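## Task

Find each drive blank carrying a green sticker and press it inward until it bottoms out and clicks into its latched position, touching none of the other blanks. The rack is loose on the table: tilting it beyond a small amount counts as failure, and when you finish it must sit exactly where it was at the start.

## Robot and tools

Robot: two arms, left_arm and right_arm, each ending in a parallel two-finger gripper with a wrist camera. Fingers point along the gripper's +z axis and close along its y axis. end_effector_position is the spot between the finger pads, roughly 1 cm short of the fingertips.

Frames. The scene frame has its origin at table-top height halfway between the nominal arm bases, +z up, +x out across the table, and left_arm on the +y side (image left/right does not follow this). Actual bases: left_arm at (-0.038, +0.313, +0.010) m, right_arm at (-0.033, -0.261, +0.034) m, both almost unrotated. Each arm reports its hand pose, velocities and targets in its own base frame. Fixed head cameras and the table use the scene frame. Motion offsets are taken along the axes of that arm's current Hand target, i.e. the gripper's own axes, not the world's.

The 14-number row (used by execute_actions and move): left_arm dx, dy, dz, rx, ry, rz, opening, then right_arm in the same seven slots. Always give all 14, even when one arm stays put. Values lie in [-1, 1]; 1.0 stands for 0.6 m of translation or 180 degrees of rotation. rx, ry, rz form a single rotation vector. The six pose numbers are offsets measured from the Hand target that held when the action or move began; they are not absolute poses and do not chain from row to row. Sending the same offset twice moves the arm twice. Six zeros re-request the current Hand target. The opening is absolute: +1 fully open (0.094 m), -1 shut. A 0 in the opening slot is a real command, so resend the present value to keep a gripper unchanged.

execute_actions(actions, cameras): actions is a list of actions; each action is up to 15 rows, one per 1/30 s step, with the last row held if fewer are given. All rows in one action count from that action's start pose. Images come back only for an empty list or when cameras names them.

move(target, speed, blend, opening_speed, grip_force, blocking, cameras): drives each gripper in a straight line toward an offset target. target is one 14-number row, or a list of up to 15 rows that all count from the same starting Hand targets. speed is path top speed in m/s, 0.002 to 2.9 (default 0.25), rotation capped at twice that in rad/s; one value or one per target. blend, in metres, rounds corners in a list; 0 stops at each point. opening_speed is per second on the -1..+1 scale, at least 0.2. grip_force is newtons per pad, 10 to 50, one value or one per arm; it persists. blocking=false returns after about 0.5 s while motion continues. Paths ignore obstacles and the other arm, are cut off after 10 s, and grippers lag and overshoot more when fast or near full stretch. The result adds a move: line ending in words such as done, off_target, moving, held or fault; limits=paced means the sent pose was clipped, limits=held means a check blocked steps.

wait(seconds): 0 to 10 s, arms keep their last command; a running move carries on. stop(): brakes the running move. zoom_image(camera, region): region [x0, y0, x1, y1] in pixels, at most 504 by 504, on the latest image of cam_head_left, cam_head_right, cam_left_wrist or cam_right_wrist (all 672x504). read_manual(section) only gives licence text. finished_scene(scene) with the scene number 1 to 3 ends the scene for good; the goal must hold with the robot idle.

Reading results: Hand target is the last commanded pose after clipping; the gripper often rests a few cm away from it because of friction and weight, which is not proof of contact. If it stays short, send the missing distance as a new offset. grip_measured uses the opening scale and reads slightly wide when empty. Tool commands lists current gripper commands. Joint velocities marked within noise means the arm is still. Joint torques include gravity load and have per-arm offsets. Motor temperatures rise when holding, stretching or pushing against something unreachable; MOTOR HOT appears at 75 °C, an over-temperature fault at 90 °C folds that arm away for the rest of the scene, and at 100 °C the arm collapses.

Cautions: The controller limits each step's orientation change to 40 degrees from the measured one. Pushing: approach slowly, press only as far as the latch needs, and end the push by commanding the target back behind the gripper, since a blocked arm keeps pressing. The rack is free-standing: push straight into the slot, not high or off-centre, so it neither slides nor tips; check with cameras that it is back in place. Do not strike fixed or heavy objects, knock things off the table, or let the two grippers, their housings or wrist cameras meet; the clearance check will not stop that. Steer paths around an arm's own base rather than close past it. Avoid loading the camera cables.

Each tool is called as a command line: name --argument value for each argument, lists and objects as JSON in quotes; but a table of rows of numbers goes row by row, as --pt "numbers of a row", without its own name.

## Session

execute_actions --actions '[]'

Scene clock: 0.00 s.
left_arm: end_effector_position=(+0.3036, +0.0464, +0.0662) grip_measured=+1.000 end_effector_quat_wxyz=(+0.228, -0.178, +0.957, -0.008) | right_arm: end_effector_position=(+0.2399, -0.0205, +0.0988) grip_measured=+1.000 end_effector_quat_wxyz=(+0.272, +0.082, +0.958, +0.034)
Joint positions: left_arm=[0.148 1.335 0.754 -0.53 -0.001 -0.219 0.094] | right_arm=[-0.173 0.913 0.611 -0.723 -0.111 0.03 0.094]
Joint velocities: within noise
Joint torques (N m): no reading
Motor temperatures (°C): left_arm=[32 33 37 30 34 31 33] | right_arm=[32 38 39 35 32 31 33]
Heat: left arm: 37 °C; right arm: 39 °C.
Hand target: left_arm +0.3082, +0.0488, +0.0748; +0.241, -0.179, +0.954, -0.007 | right_arm +0.2439, -0.0200, +0.1075; +0.286, +0.079, +0.954, +0.034
Tool commands: left_gripper/opening=+1.0 right_gripper/opening=+1.0

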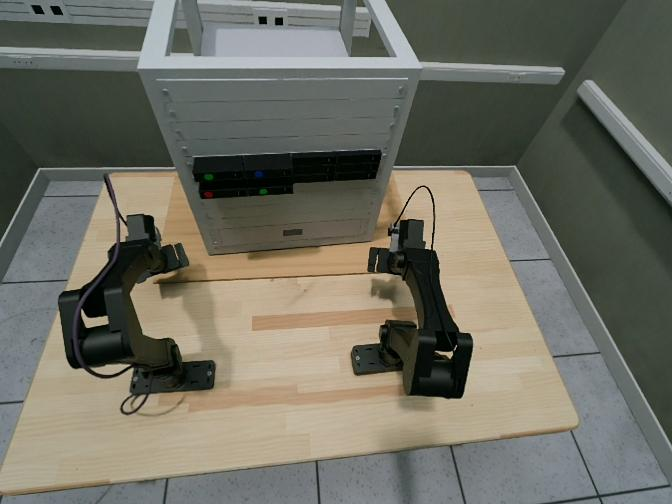

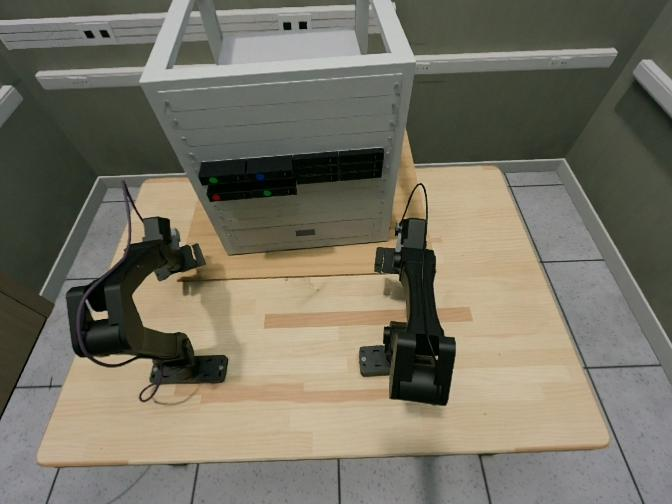

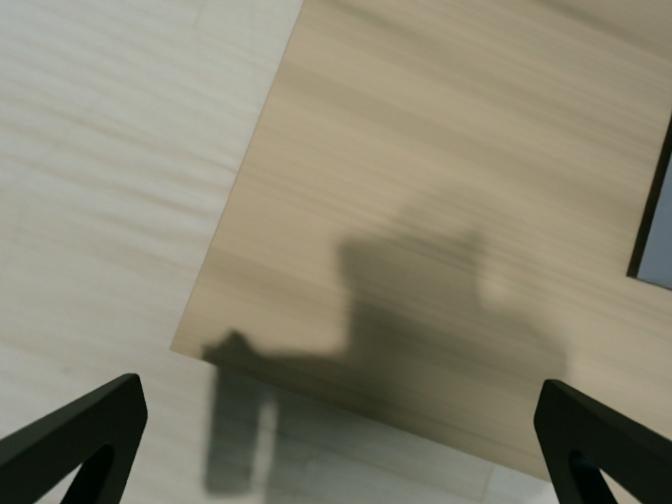

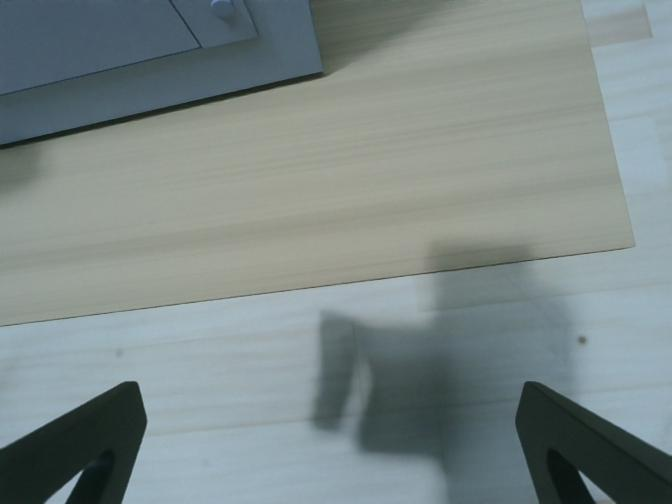

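zoom_image --camera "cam_head_left" --region '[140, 50, 430, 260]'

zoom_image --camera "cam_head_left" --region '[180, 140, 300, 210]'

zoom_image --camera "cam_head_right" --region '[190, 140, 400, 210]'

Scaled by 1.738.

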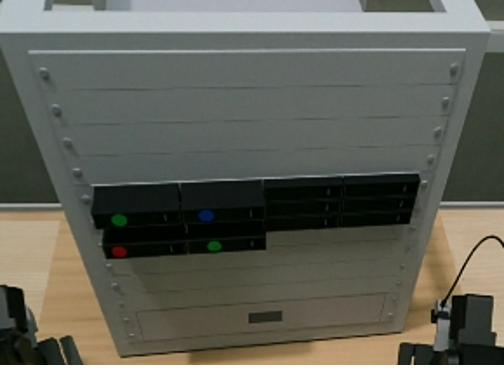

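Scaled by 4.200.

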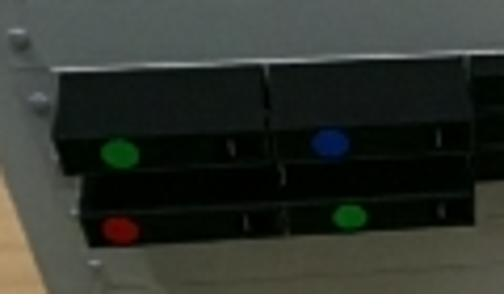

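Scaled by 2.400.

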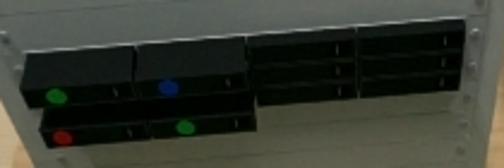

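move --target '[-0.057, -0.2402, -0.5942, 0.2309, -0.3110, 0.1769, 1, 0, 0, 0, 0, 0, 0, 1]' --cameras '["all"]'

Scene clock: 30.10 s.
left_arm: end_effector_position=(+0.2207, -0.0982, +0.3992) grip_measured=+1.000 end_effector_quat_wxyz=(+0.660, +0.172, +0.707, -0.185) | right_arm: end_effector_position=(+0.2399, -0.0205, +0.0988) grip_measured=+1.000 end_effector_quat_wxyz=(+0.272, +0.082, +0.958, +0.034)
Joint positions: left_arm=[-0.171 0.557 0.984 -0.489 0.34 -0.014 0.094] | right_arm=[-0.173 0.913 0.611 -0.723 -0.111 0.03 0.094]
Joint torques (N m): left_arm=[-0.35 2.95 8.24 2.5 0.09 0.19] | right_arm=[0.02 -1.09 8.13 0.83 -0.11 -0.04]
Heat: left arm: 38 °C; right arm: 41 °C.
Hand target: left_arm +0.2204, -0.1004, +0.4198; +0.683, +0.183, +0.683, -0.183 | right_arm +0.2439, -0.0200, +0.1075; +0.286, +0.079, +0.954, +0.034
Off the commanded pose: left_arm 0.021 m, 4 deg | right_arm 0.010 m, 2 deg.
move: off_target (left_arm)
camera_calibration:
cam_left_wrist: T_world_to_cam=[[-0.491175, -0.870067, 0.0416044, 0.00673514], [-0.431186, 0.20136, -0.879507, 0.504555], [0.756853, -0.449931, -0.474063, 0.0659854], [0, 0, 0, 1]] pos_world=[0.170924, -0.066048, 0.47476]

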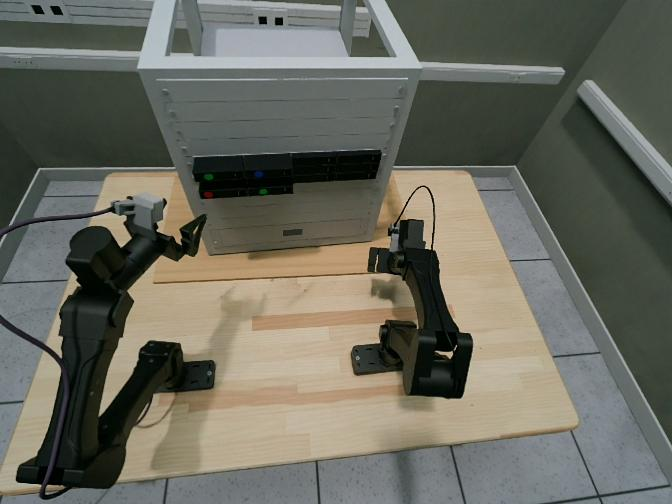

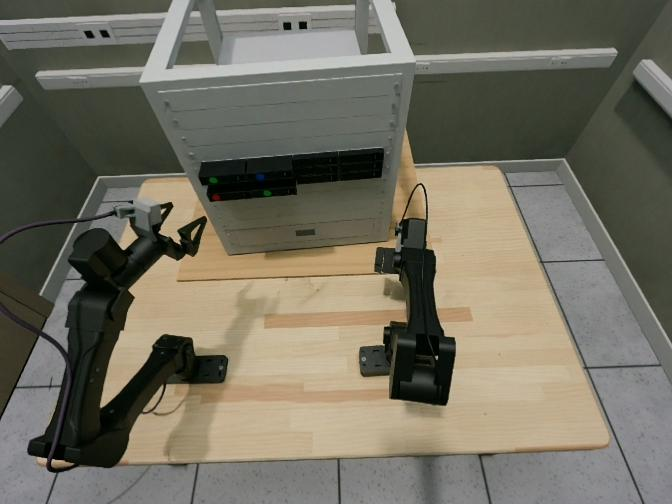

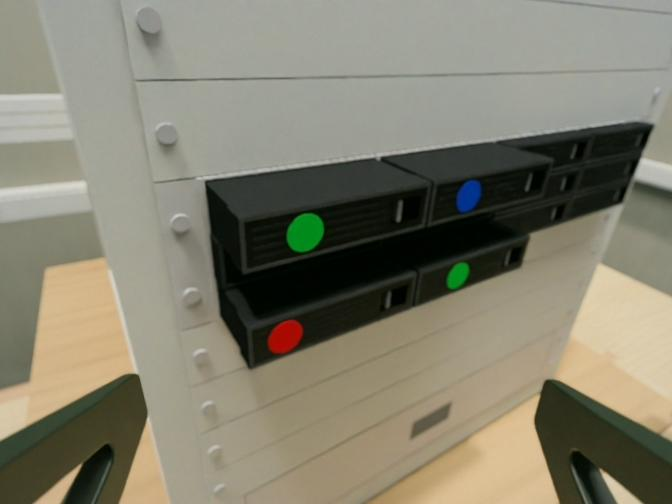

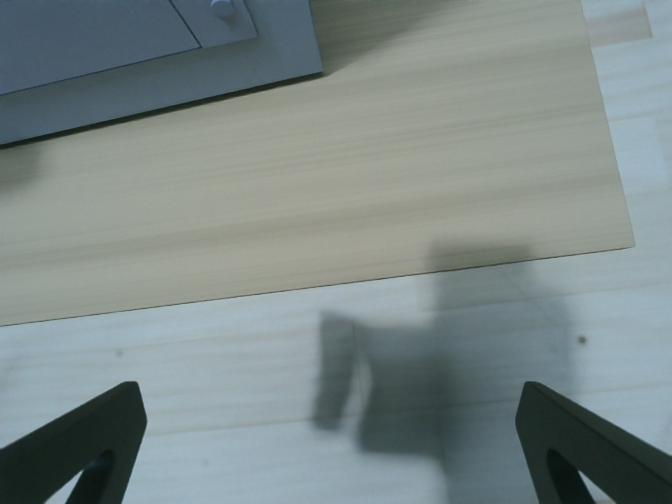

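zoom_image --camera "cam_left_wrist" --region '[190, 120, 560, 380]'

Scaled by 1.362.

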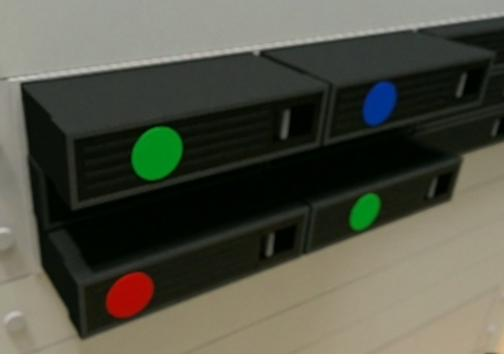

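zoom_image --camera "cam_left_wrist" --region '[460, 100, 660, 250]'

zoom_image --camera "cam_left_wrist" --region '[190, 160, 320, 290]'

Scaled by 2.520.

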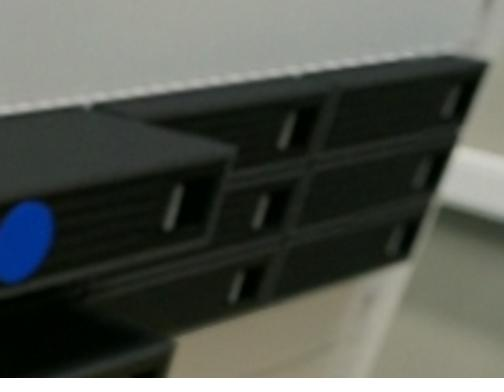

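Scaled by 3.877.

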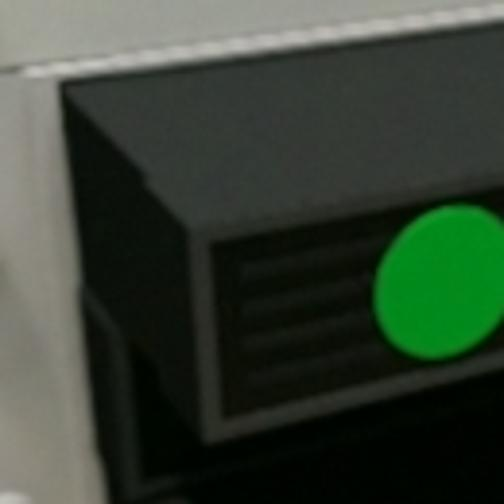

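move --target '[0.0063, -0.0392, 0.1373, -0.1942, -0.0215, 0.0068, -1, 0, 0, 0, 0, 0, 0, 1]' --speed 0.2 --cameras '["all"]'

Scene clock: 50.17 s.
left_arm: end_effector_position=(+0.2808, -0.1654, +0.4049) grip_measured=-0.992 end_effector_quat_wxyz=(+0.722, -0.010, +0.690, +0.041) | right_arm: end_effector_position=(+0.2399, -0.0205, +0.0988) grip_measured=+1.000 end_effector_quat_wxyz=(+0.272, +0.082, +0.958, +0.034)
Joint positions: left_arm=[-1.059 1.039 0.968 0.181 -1.127 0.142 0] | right_arm=[-0.173 0.913 0.611 -0.723 -0.111 0.03 0.094]
Joint torques (N m): left_arm=[-0.09 -2.48 8.24 2 -0.07 0.11] | right_arm=[0.14 -1.2 8.09 0.86 -0.1 0.01]
Motor temperatures (°C): left_arm=[32 33 38 37 34 31 33] | right_arm=[32 38 42 37 31 31 33]
Heat: left arm: 38 °C; right arm: 42 °C.
Hand target: left_arm +0.2800, -0.1619, +0.4160; +0.731, -0.030, +0.681, +0.032 | right_arm +0.2439, -0.0200, +0.1075; +0.286, +0.079, +0.954, +0.034
Off the commanded pose: left_arm 0.012 m, 3 deg | right_arm 0.010 m, 2 deg.
move: off_target (left_arm)
camera_calibration:
cam_left_wrist: T_world_to_cam=[[0.0679485, -0.997029, -0.0362804, -0.168802], [-0.380307, 0.00773482, -0.924828, 0.521051], [0.922361, 0.0766383, -0.378652, -0.00506792], [0, 0, 0, 1]] pos_world=[0.214304, -0.171942, 0.47384]

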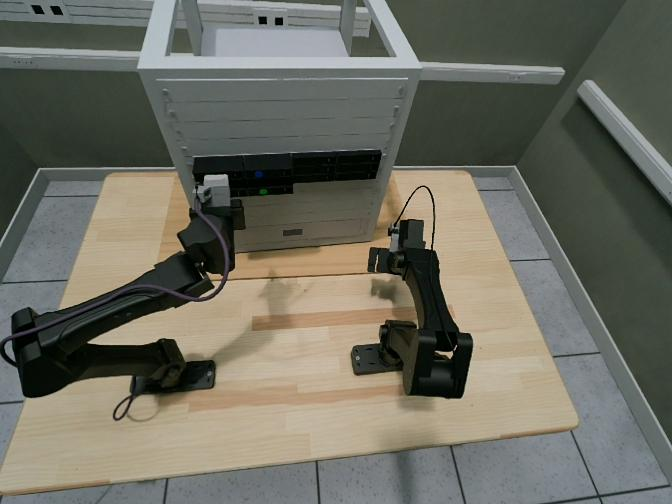

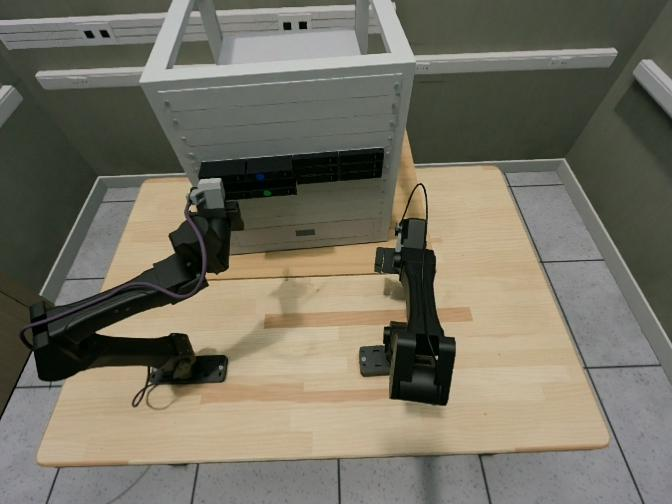

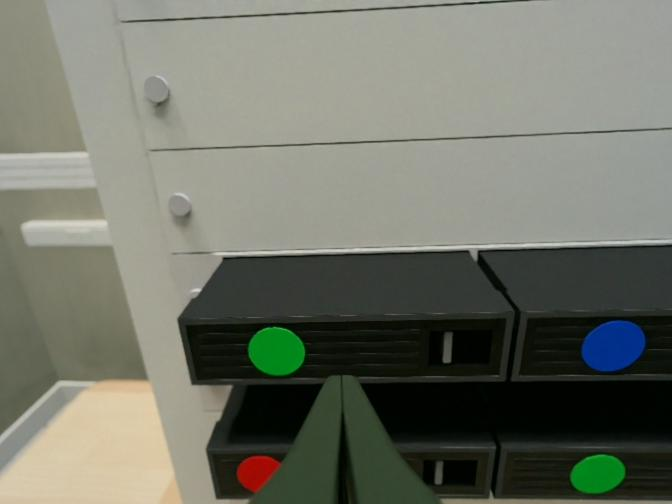

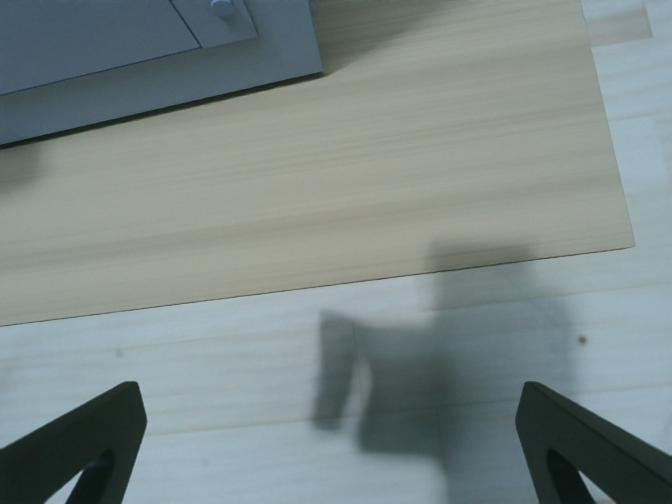

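move --target '[0.0242, 0, 0.035, 0, 0, 0, -1, 0, 0, 0, 0, 0, 0, 1]' --speed 0.1 --cameras '["cam_left_wrist", "cam_head_left"]'

Scene clock: 55.53 s.
left_arm: end_effector_position=(+0.3014, -0.1573, +0.3972) grip_measured=-0.992 end_effector_quat_wxyz=(+0.721, -0.018, +0.690, +0.056) | right_arm: end_effector_position=(+0.2399, -0.0205, +0.0988) grip_measured=+1.000 end_effector_quat_wxyz=(+0.272, +0.082, +0.958, +0.034)
Joint positions: left_arm=[-0.969 1.073 0.958 0.213 -1.071 0.137 0] | right_arm=[-0.173 0.913 0.611 -0.723 -0.111 0.03 0.094]
Joint torques (N m): left_arm=[0.57 -2.7 6.89 2.02 0.31 -0.17] | right_arm=[0.03 -1.18 8.16 0.84 -0.09 -0.02]
Heat: left arm: 38 °C; right arm: 42 °C.
Hand target: left_arm +0.3019, -0.1599, +0.4030; +0.731, -0.030, +0.681, +0.032 | right_arm +0.2439, -0.0200, +0.1075; +0.286, +0.079, +0.954, +0.034
Off the commanded pose: left_arm 0.006 m, 3 deg | right_arm 0.010 m, 2 deg.
move: off_target (left_arm)
camera_calibration:
cam_left_wrist: T_world_to_cam=[[0.101484, -0.993797, -0.0454825, -0.168399], [-0.381599, 0.00333471, -0.924322, 0.521264], [0.91874, 0.11116, -0.378894, -0.020909], [0, 0, 0, 1]] pos_world=[0.235214, -0.166768, 0.466234]
Images, in order (width x height): cam_head_left 672x504, cam_left_wrist 672x504.

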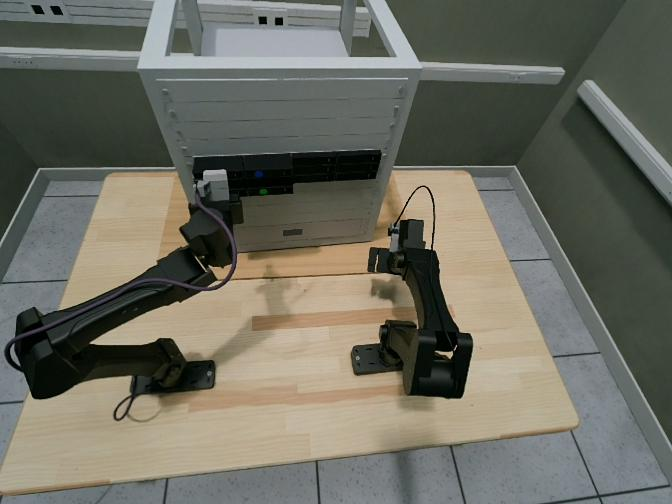

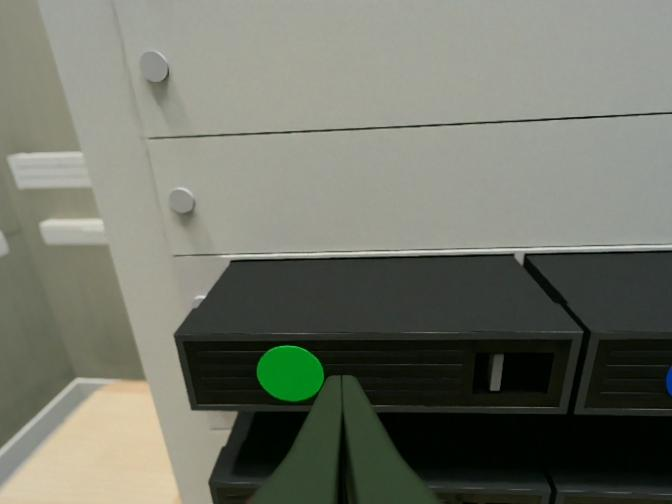

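move --target '[0.005, -0.0167, 0, 0.0167, 0, 0, -1, 0, 0, 0, 0, 0, 0, 1]' --speed 0.1 --cameras '["cam_left_wrist"]'

Scene clock: 59.30 s.
left_arm: end_effector_position=(+0.3017, -0.1681, +0.3950) grip_measured=-0.992 end_effector_quat_wxyz=(+0.723, +0.001, +0.690, +0.036) | right_arm: end_effector_position=(+0.2399, -0.0205, +0.0988) grip_measured=+1.000 end_effector_quat_wxyz=(+0.272, +0.082, +0.958, +0.034)
Joint positions: left_arm=[-0.972 1.073 0.95 0.214 -1.018 0.128 0] | right_arm=[-0.173 0.913 0.611 -0.723 -0.111 0.03 0.094]
Joint torques (N m): left_arm=[0.39 -2.67 6.83 2.03 0.3 -0.16] | right_arm=[0.01 -1.17 8.09 0.86 -0.08 0.01]
Heat: left arm: 38 °C; right arm: 42 °C.
Hand target: left_arm +0.3030, -0.1699, +0.4000; +0.731, -0.011, +0.682, +0.014 | right_arm +0.2439, -0.0200, +0.1075; +0.286, +0.079, +0.954, +0.034
Off the commanded pose: left_arm 0.006 m, 3 deg | right_arm 0.010 m, 2 deg.
move: off_target (left_arm)
camera_calibration:
cam_left_wrist: T_world_to_cam=[[0.0454065, -0.997963, -0.044801, -0.163223], [-0.379975, 0.0242225, -0.92468, 0.52253], [0.923882, 0.0590097, -0.378101, -0.0315366], [0, 0, 0, 1]] pos_world=[0.235096, -0.173687, 0.463936]
Images, in order (width x height): cam_left_wrist 672x504.

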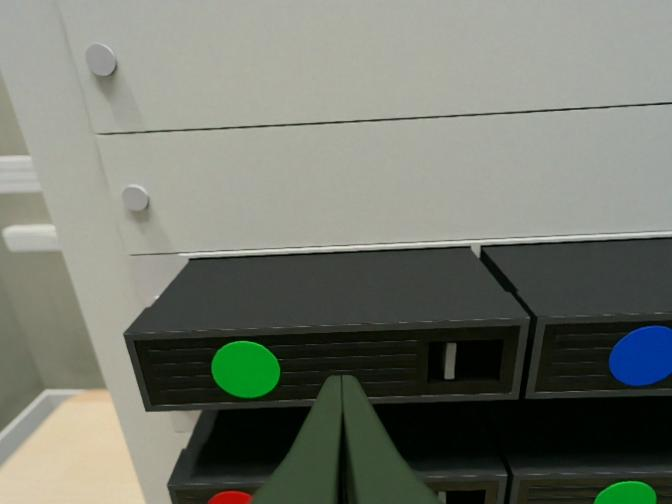

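move --target '[0.0023, 0.0012, 0.0332, 0, 0, 0, -1, 0, 0, 0, 0, 0, 0, 1]' --speed 0.04 --cameras '["cam_left_wrist", "cam_head_left"]'

Scene clock: 65.93 s.
left_arm: end_effector_position=(+0.3224, -0.1659, +0.3839) grip_measured=-0.992 end_effector_quat_wxyz=(+0.717, +0.007, +0.696, +0.043) | right_arm: end_effector_position=(+0.2399, -0.0205, +0.0988) grip_measured=+1.000 end_effector_quat_wxyz=(+0.272, +0.082, +0.958, +0.034)
Joint positions: left_arm=[-0.892 1.114 0.95 0.217 -0.941 0.114 0] | right_arm=[-0.173 0.913 0.611 -0.723 -0.111 0.03 0.094]
Joint torques (N m): left_arm=[0.43 -3.26 9.07 2.19 0.23 -0.26] | right_arm=[0.09 -1.18 8.21 0.84 -0.09 -0.04]
Heat: left arm: 38 °C; right arm: 42 °C.
Hand target: left_arm +0.3229, -0.1685, +0.4001; +0.731, -0.011, +0.682, +0.014 | right_arm +0.2439, -0.0200, +0.1075; +0.286, +0.079, +0.954, +0.034
Off the commanded pose: left_arm 0.016 m, 5 deg | right_arm 0.010 m, 2 deg.
move: off_target (left_arm)
camera_calibration:
cam_left_wrist: T_world_to_cam=[[0.0475585, -0.996765, -0.0647932, -0.155328], [-0.396261, 0.0407167, -0.917234, 0.525209], [0.916905, 0.0692973, -0.393043, -0.0452444], [0, 0, 0, 1]] pos_world=[0.256992, -0.173075, 0.453892]
Images, in order (width x height): cam_head_left 672x504, cam_left_wrist 672x504.

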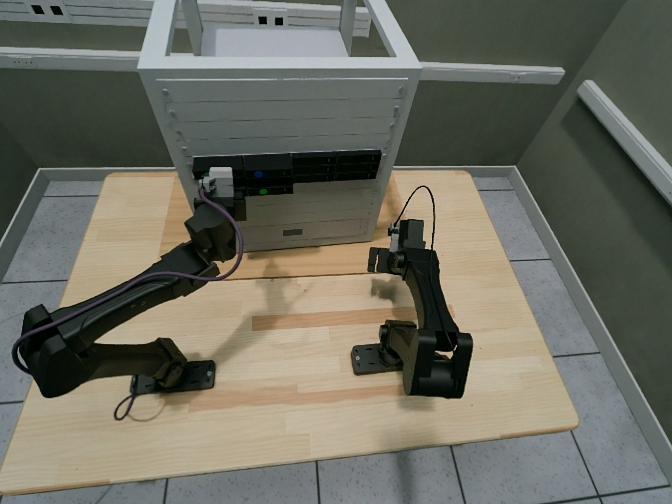

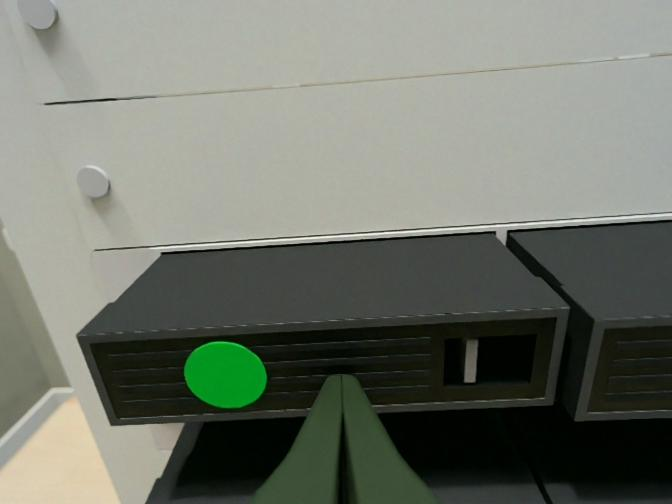

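move --target '[-0.005, 0.0009, 0.0249, 0, 0, 0, -1, 0, 0, 0, 0, 0, 0, 1]' --speed 0.04 --cameras '["cam_left_wrist", "cam_head_left"]'

Scene clock: 68.97 s.
left_arm: end_effector_position=(+0.3358, -0.1662, +0.3848) grip_measured=-0.992 end_effector_quat_wxyz=(+0.716, +0.009, +0.697, +0.041) | right_arm: end_effector_position=(+0.2399, -0.0205, +0.0988) grip_measured=+1.000 end_effector_quat_wxyz=(+0.272, +0.082, +0.958, +0.034)
Joint positions: left_arm=[-0.846 1.148 0.976 0.217 -0.89 0.106 0] | right_arm=[-0.173 0.913 0.611 -0.723 -0.111 0.03 0.094]
Joint torques (N m): left_arm=[0.4 -3.3 9.98 2.09 0.24 -0.2] | right_arm=[0.12 -1.21 8.14 0.84 -0.11 0]
Heat: left arm: 38 °C; right arm: 42 °C.
Hand target: left_arm +0.3376, -0.1675, +0.4041; +0.731, -0.010, +0.682, +0.014 | right_arm +0.2439, -0.0200, +0.1075; +0.286, +0.079, +0.954, +0.034
Off the commanded pose: left_arm 0.019 m, 5 deg | right_arm 0.010 m, 2 deg.
move: off_target (left_arm)
camera_calibration:
cam_left_wrist: T_world_to_cam=[[0.0421702, -0.997048, -0.06416, -0.15479], [-0.398298, 0.0421171, -0.916289, 0.531925], [0.916286, 0.0641949, -0.395346, -0.0568565], [0, 0, 0, 1]] pos_world=[0.270489, -0.173086, 0.454987]
Images, in order (width x height): cam_head_left 672x504, cam_left_wrist 672x504.

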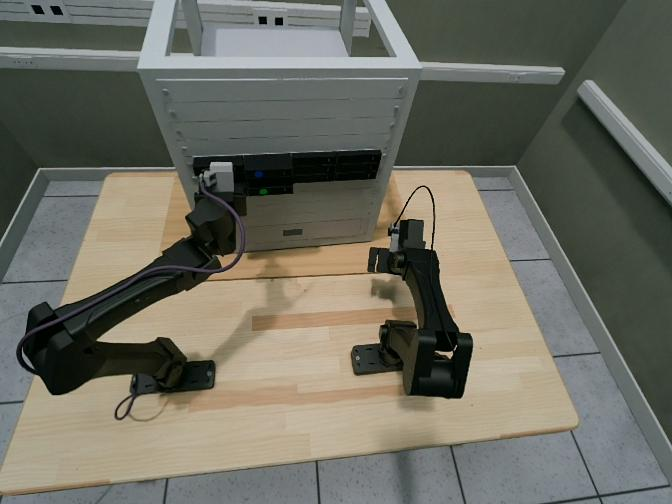

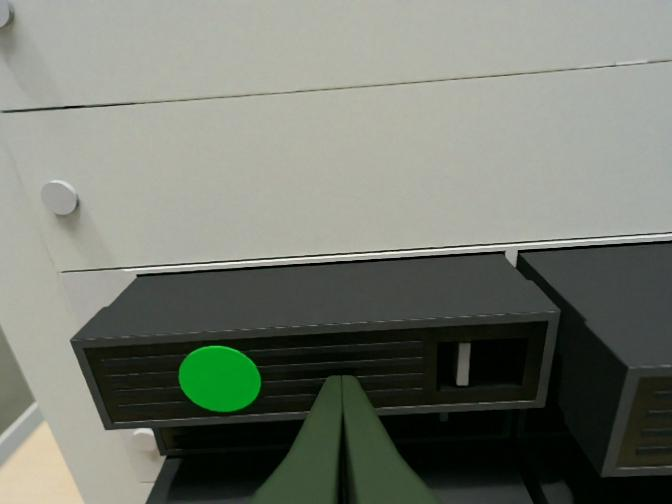

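move --target '[0.0, 0.0007, 0.0199, 0, 0, 0, -1, 0, 0, 0, 0, 0, 0, 1]' --speed 0.04 --cameras '["cam_left_wrist", "cam_head_left"]'

Scene clock: 71.07 s.
left_arm: end_effector_position=(+0.3470, -0.1654, +0.3854) grip_measured=-0.992 end_effector_quat_wxyz=(+0.715, +0.008, +0.698, +0.041) | right_arm: end_effector_position=(+0.2399, -0.0205, +0.0988) grip_measured=+1.000 end_effector_quat_wxyz=(+0.272, +0.082, +0.958, +0.034)
Joint positions: left_arm=[-0.809 1.177 0.999 0.217 -0.855 0.099 0] | right_arm=[-0.173 0.913 0.611 -0.723 -0.111 0.03 0.094]
Joint torques (N m): left_arm=[0.32 -3.69 10.06 2.18 0.29 -0.21] | right_arm=[0.09 -1.13 8.16 0.87 -0.09 -0.03]
Heat: left arm: 39 °C; right arm: 42 °C.
Hand target: left_arm +0.3495, -0.1667, +0.4049; +0.731, -0.011, +0.682, +0.014 | right_arm +0.2439, -0.0200, +0.1075; +0.286, +0.079, +0.954, +0.034
Off the commanded pose: left_arm 0.020 m, 5 deg | right_arm 0.010 m, 2 deg.
move: off_target (left_arm)
camera_calibration:
cam_left_wrist: T_world_to_cam=[[0.0431955, -0.997061, -0.0632702, -0.155021], [-0.400884, 0.0407096, -0.915224, 0.537197], [0.91511, 0.0648976, -0.397948, -0.065499], [0, 0, 0, 1]] pos_world=[0.281989, -0.172184, 0.455782]
Images, in order (width x height): cam_head_left 672x504, cam_left_wrist 672x504.

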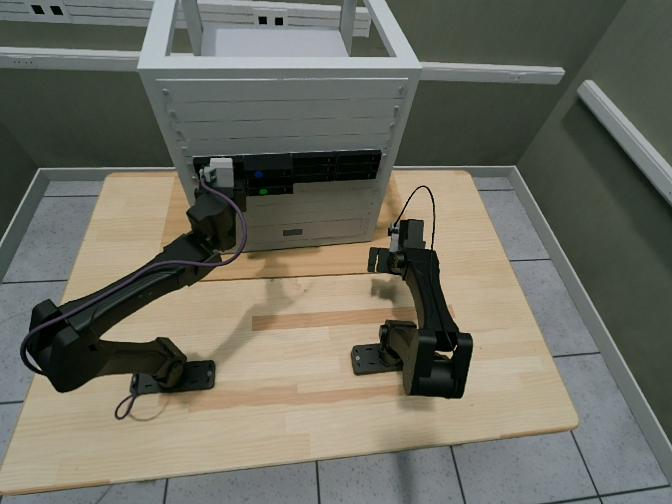

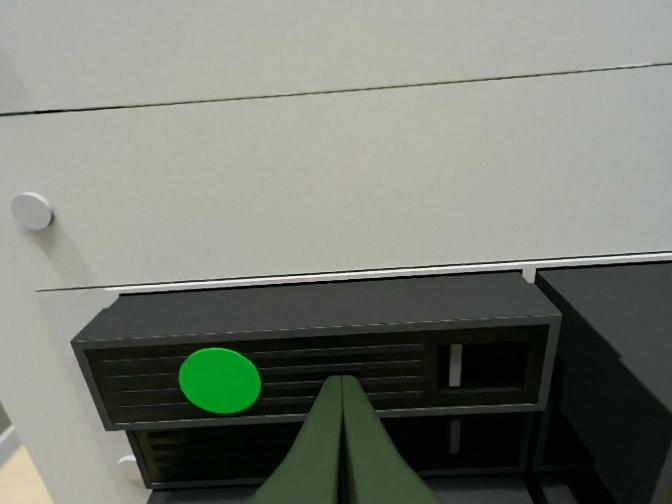

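move --target '[0.0, 0.0005, 0.0116, 0, 0, 0, -1, 0, 0, 0, 0, 0, 0, 1]' --speed 0.03 --cameras '["cam_left_wrist", "cam_head_left"]'

Scene clock: 72.77 s.
left_arm: end_effector_position=(+0.3529, -0.1652, +0.3857) grip_measured=-0.992 end_effector_quat_wxyz=(+0.714, +0.009, +0.698, +0.041) | right_arm: end_effector_position=(+0.2399, -0.0205, +0.0988) grip_measured=+1.000 end_effector_quat_wxyz=(+0.272, +0.082, +0.958, +0.034)
Joint positions: left_arm=[-0.791 1.193 1.011 0.217 -0.835 0.096 0] | right_arm=[-0.173 0.913 0.611 -0.723 -0.111 0.03 0.094]
Joint torques (N m): left_arm=[0.61 -3.73 10.13 2.2 0.3 -0.21] | right_arm=[-0.05 -1.17 8.03 0.84 -0.1 0]
Heat: left arm: 39 °C; right arm: 42 °C.
Hand target: left_arm +0.3564, -0.1661, +0.4054; +0.731, -0.010, +0.682, +0.014 | right_arm +0.2439, -0.0200, +0.1075; +0.286, +0.079, +0.954, +0.034
Off the commanded pose: left_arm 0.020 m, 5 deg | right_arm 0.010 m, 2 deg.
move: off_target (left_arm)
camera_calibration:
cam_left_wrist: T_world_to_cam=[[0.0416099, -0.997145, -0.0630055, -0.15474], [-0.402082, 0.0410166, -0.914684, 0.539977], [0.914658, 0.0633933, -0.399228, -0.0703363], [0, 0, 0, 1]] pos_world=[0.287888, -0.171987, 0.456079]
Images, in order (width x height): cam_head_left 672x504, cam_left_wrist 672x504.

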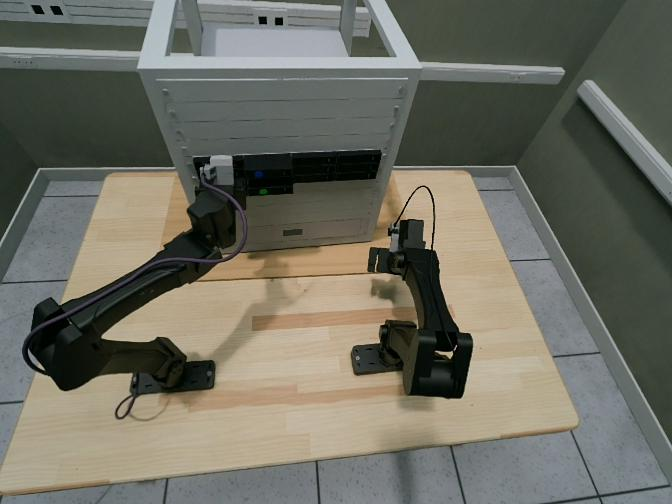

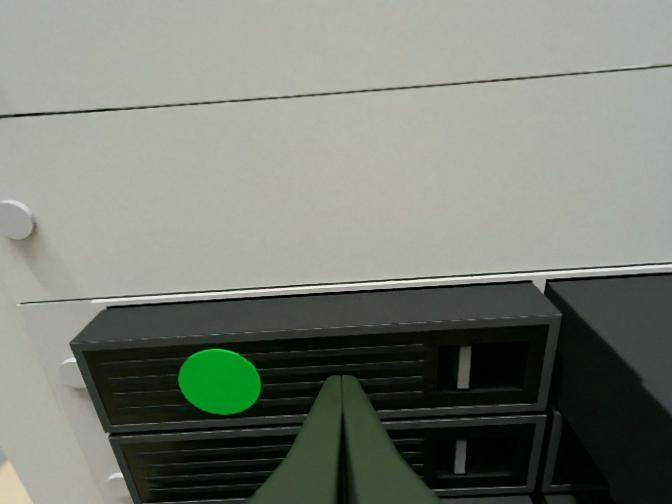

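move --target '[0.0, 0.0003, 0.0083, 0, 0, 0, -1, 0, 0, 0, 0, 0, 0, 1]' --speed 0.03 --cameras '["cam_left_wrist", "cam_head_left"]'

Scene clock: 74.90 s.
left_arm: end_effector_position=(+0.3531, -0.1651, +0.3864) grip_measured=-0.992 end_effector_quat_wxyz=(+0.715, +0.008, +0.698, +0.040) | right_arm: end_effector_position=(+0.2399, -0.0205, +0.0988) grip_measured=+1.000 end_effector_quat_wxyz=(+0.272, +0.082, +0.958, +0.034)
Joint positions: left_arm=[-0.789 1.193 1.013 0.217 -0.833 0.095 0] | right_arm=[-0.173 0.913 0.611 -0.723 -0.111 0.03 0.094]
Joint torques (N m): left_arm=[1.77 -2.56 10.97 2.24 0.41 -0.14] | right_arm=[0.05 -1.18 8.01 0.83 -0.08 0.01]
Heat: left arm: 39 °C; right arm: 42 °C.
Hand target: left_arm +0.3614, -0.1657, +0.4057; +0.731, -0.011, +0.682, +0.014 | right_arm +0.2439, -0.0200, +0.1075; +0.286, +0.079, +0.954, +0.034
Off the commanded pose: left_arm 0.021 m, 4 deg | right_arm 0.010 m, 2 deg.
move: off_target (left_arm)
camera_calibration:
cam_left_wrist: T_world_to_cam=[[0.0408565, -0.99731, -0.0608522, -0.155102], [-0.401007, 0.0394159, -0.915227, 0.540348], [0.915164, 0.0617951, -0.398318, -0.0710994], [0, 0, 0, 1]] pos_world=[0.288088, -0.17159, 0.456782]
Images, in order (width x height): cam_head_left 672x504, cam_left_wrist 672x504.

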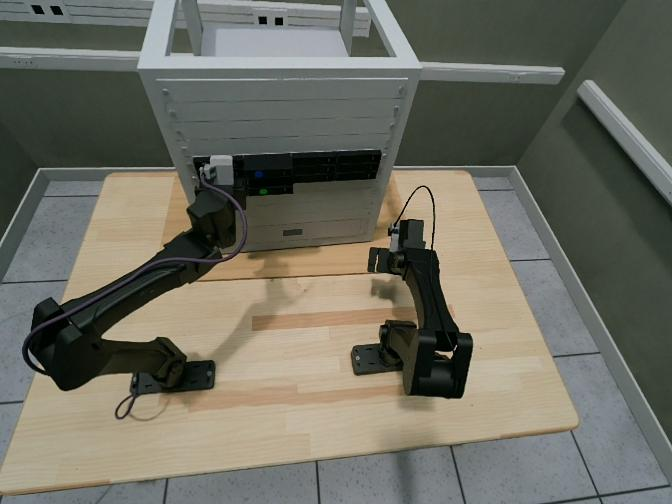

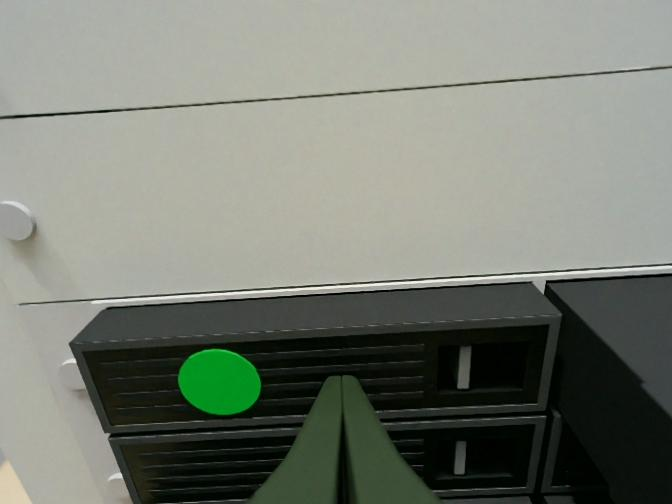

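zoom_image --camera "cam_left_wrist" --region '[440, 260, 672, 504]'

zoom_image --camera "cam_left_wrist" --region '[0, 280, 240, 504]'

Scaled by 2.066.

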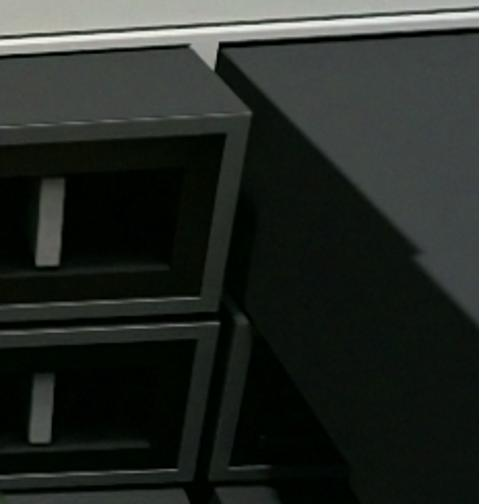

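Scaled by 2.100.

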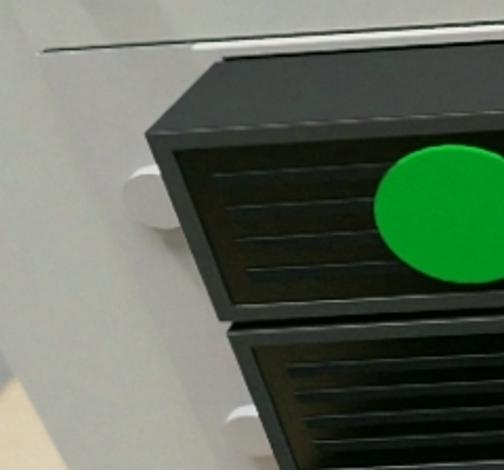

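move --target '[0.0, 0.0003, 0.0083, 0, 0, 0, -1, 0, 0, 0, 0, 0, 0, 1]' --speed 0.03 --cameras '["cam_left_wrist", "cam_head_left"]'

Scene clock: 79.77 s.
left_arm: end_effector_position=(+0.3537, -0.1651, +0.3865) grip_measured=-0.992 end_effector_quat_wxyz=(+0.715, +0.008, +0.698, +0.039) | right_arm: end_effector_position=(+0.2399, -0.0205, +0.0988) grip_measured=+1.000 end_effector_quat_wxyz=(+0.272, +0.082, +0.958, +0.034)
Joint positions: left_arm=[-0.788 1.194 1.014 0.217 -0.831 0.094 0] | right_arm=[-0.173 0.913 0.611 -0.723 -0.111 0.03 0.094]
Joint torques (N m): left_arm=[2.4 -1.57 11.4 2.31 0.54 -0.22] | right_arm=[0.06 -1.13 8.05 0.85 -0.08 -0.02]
Heat: left arm: 39 °C; right arm: 42 °C.
Hand target: left_arm +0.3663, -0.1654, +0.4061; +0.731, -0.011, +0.682, +0.014 | right_arm +0.2439, -0.0200, +0.1075; +0.286, +0.079, +0.954, +0.034
Off the commanded pose: left_arm 0.023 m, 4 deg | right_arm 0.010 m, 2 deg.
move: off_target (left_arm)
camera_calibration:
cam_left_wrist: T_world_to_cam=[[0.0408056, -0.99738, -0.0597314, -0.155527], [-0.400941, 0.038412, -0.915298, 0.540478], [0.915194, 0.0612981, -0.398324, -0.0716146], [0, 0, 0, 1]] pos_world=[0.288588, -0.17149, 0.456883]
Images, in order (width x height): cam_head_left 672x504, cam_left_wrist 672x504.

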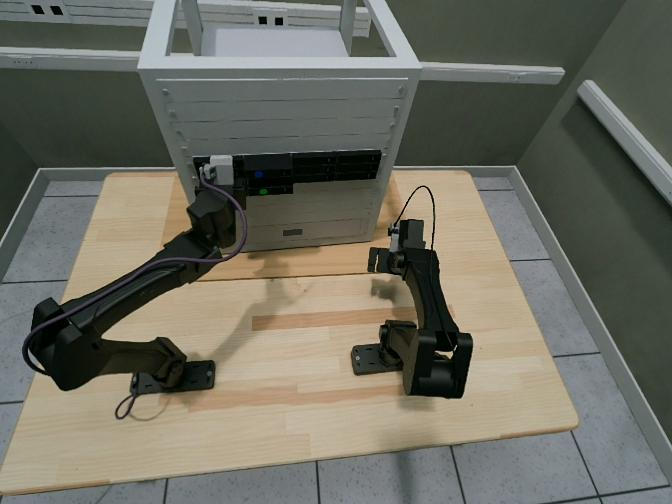

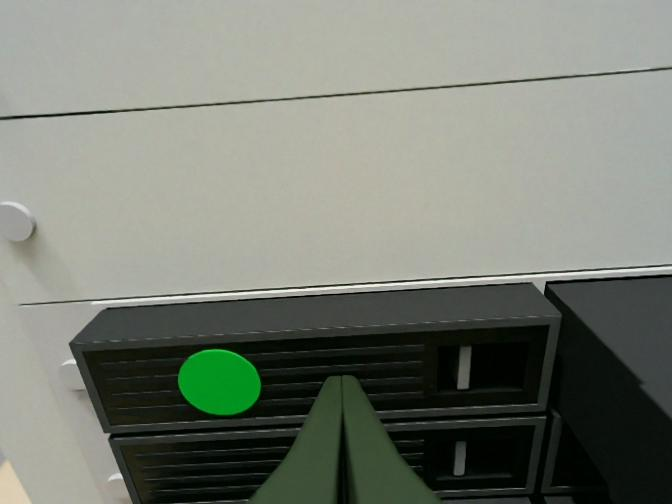

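move --target '[-0.002, -0.0008, -0.075, 0, 0, 0, -1, 0, 0, 0, 0, 0, 0, 1]' --speed 0.1 --cameras '["cam_left_wrist", "cam_head_left", "cam_head_right"]'

Scene clock: 82.20 s.
left_arm: end_effector_position=(+0.3262, -0.1746, +0.3935) grip_measured=-0.992 end_effector_quat_wxyz=(+0.721, +0.007, +0.692, +0.022) | right_arm: end_effector_position=(+0.2399, -0.0205, +0.0988) grip_measured=+1.000 end_effector_quat_wxyz=(+0.272, +0.082, +0.958, +0.034)
Joint positions: left_arm=[-0.889 1.137 0.988 0.217 -0.908 0.094 0] | right_arm=[-0.173 0.913 0.611 -0.723 -0.111 0.03 0.094]
Joint torques (N m): left_arm=[-0.4 -5.71 7.02 1.94 -0.11 0.02] | right_arm=[-0.02 -1.21 8.09 0.85 -0.08 -0.01]
Heat: left arm: 39 °C; right arm: 42 °C.
Hand target: left_arm +0.3214, -0.1674, +0.4041; +0.731, -0.011, +0.682, +0.014 | right_arm +0.2439, -0.0200, +0.1075; +0.286, +0.079, +0.954, +0.034
Off the commanded pose: left_arm 0.014 m, 3 deg | right_arm 0.010 m, 2 deg.
move: off_target (left_arm)
camera_calibration:
cam_left_wrist: T_world_to_cam=[[0.0178181, -0.999272, -0.0337248, -0.166638], [-0.384142, 0.0242994, -0.922954, 0.531284], [0.923102, 0.0294004, -0.383429, -0.0571177], [0, 0, 0, 1]] pos_world=[0.259783, -0.177747, 0.46283]
Images, in order (width x height): cam_head_left 672x504, cam_head_right 672x504, cam_left_wrist 672x504.

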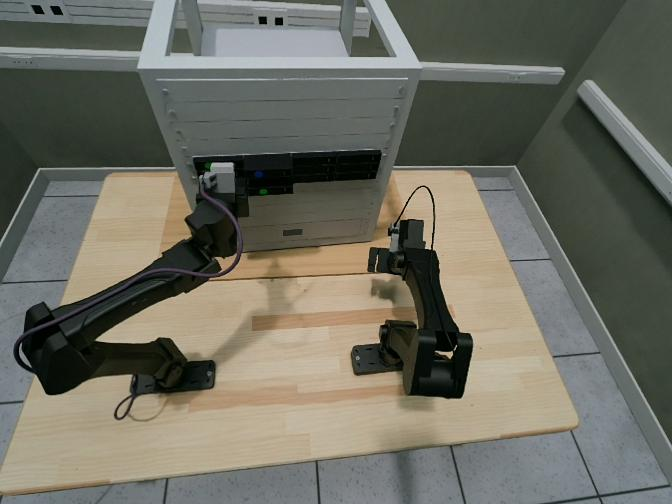

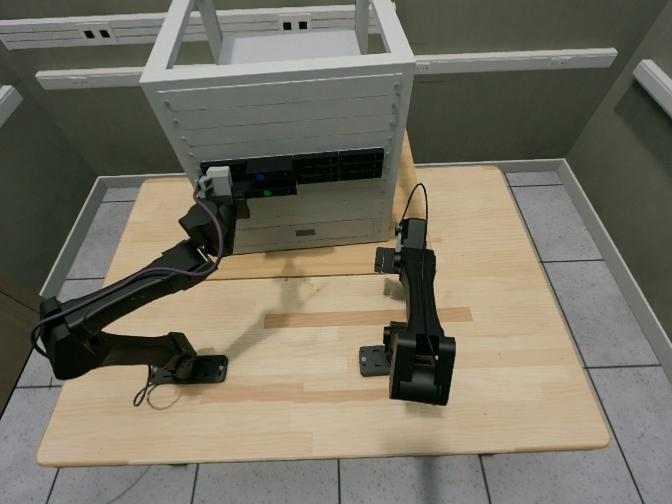

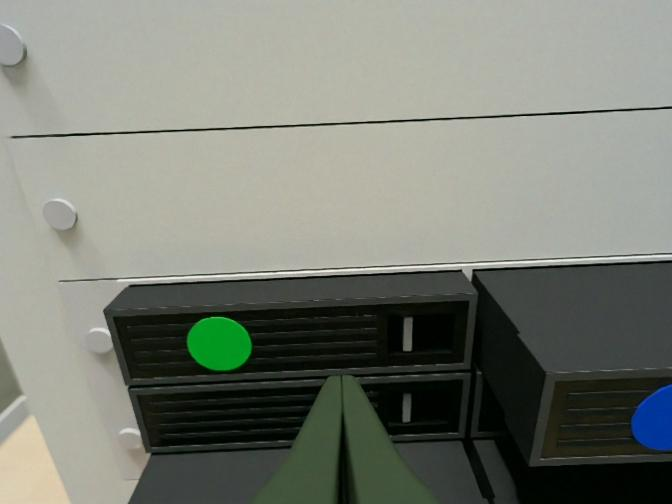

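move --pt "-0.0069 -0.0009 -0.0982 0 0 0 -1 0 0 0 0 0 0 1" --pt "0.0813 -0.1718 -0.0808 -0.0111 -0.0167 0 -1 0 0 0 0 0 0 1" --speed 0.15 --blend '[0.015, 0]' --cameras '["cam_left_wrist", "cam_head_left"]'

Scene clock: 89.17 s.
left_arm: end_effector_position=(+0.2794, -0.2731, +0.3460) grip_measured=-0.992 end_effector_quat_wxyz=(+0.745, -0.005, +0.666, +0.032) | right_arm: end_effector_position=(+0.2399, -0.0205, +0.0988) grip_measured=+1.000 end_effector_quat_wxyz=(+0.272, +0.082, +0.958, +0.034)
Joint positions: left_arm=[-1.233 1.478 0.908 0.948 -1.264 0.397 0] | right_arm=[-0.173 0.913 0.611 -0.723 -0.111 0.03 0.094]
Joint torques (N m): left_arm=[-0.03 -5.65 8.09 1.67 0.11 0.1] | right_arm=[0.02 -1.11 8.18 0.85 -0.1 -0.01]
Heat: left arm: 39 °C; right arm: 42 °C.
Hand target: left_arm +0.2801, -0.2719, +0.3517; +0.749, -0.023, +0.662, +0.026 | right_arm +0.2439, -0.0200, +0.1075; +0.286, +0.079, +0.954, +0.034
Off the commanded pose: left_arm 0.006 m, 2 deg | right_arm 0.010 m, 2 deg.
move: done
camera_calibration:
cam_left_wrist: T_world_to_cam=[[0.050499, -0.998302, -0.0290392, -0.276313], [-0.319184, 0.0114192, -0.947624, 0.458771], [0.946346, 0.0571229, -0.318065, -0.0507462], [0, 0, 0, 1]] pos_world=[0.208409, -0.278184, 0.410578]
Images, in order (width x height): cam_head_left 672x504, cam_left_wrist 672x504.

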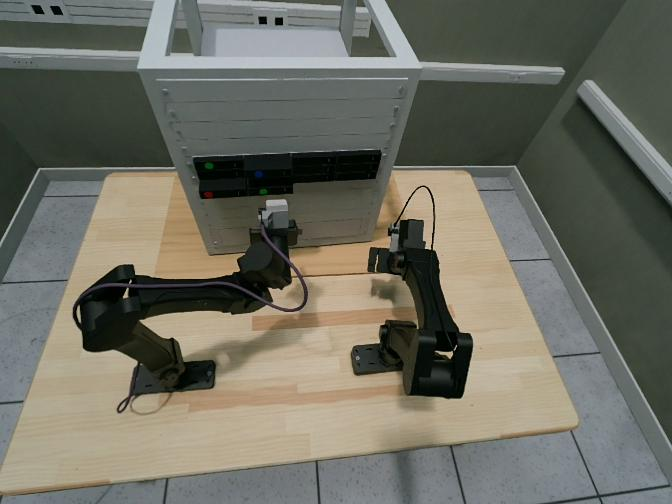

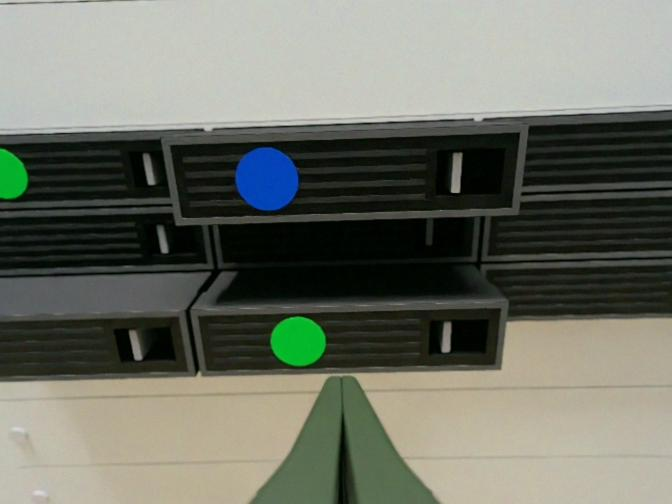

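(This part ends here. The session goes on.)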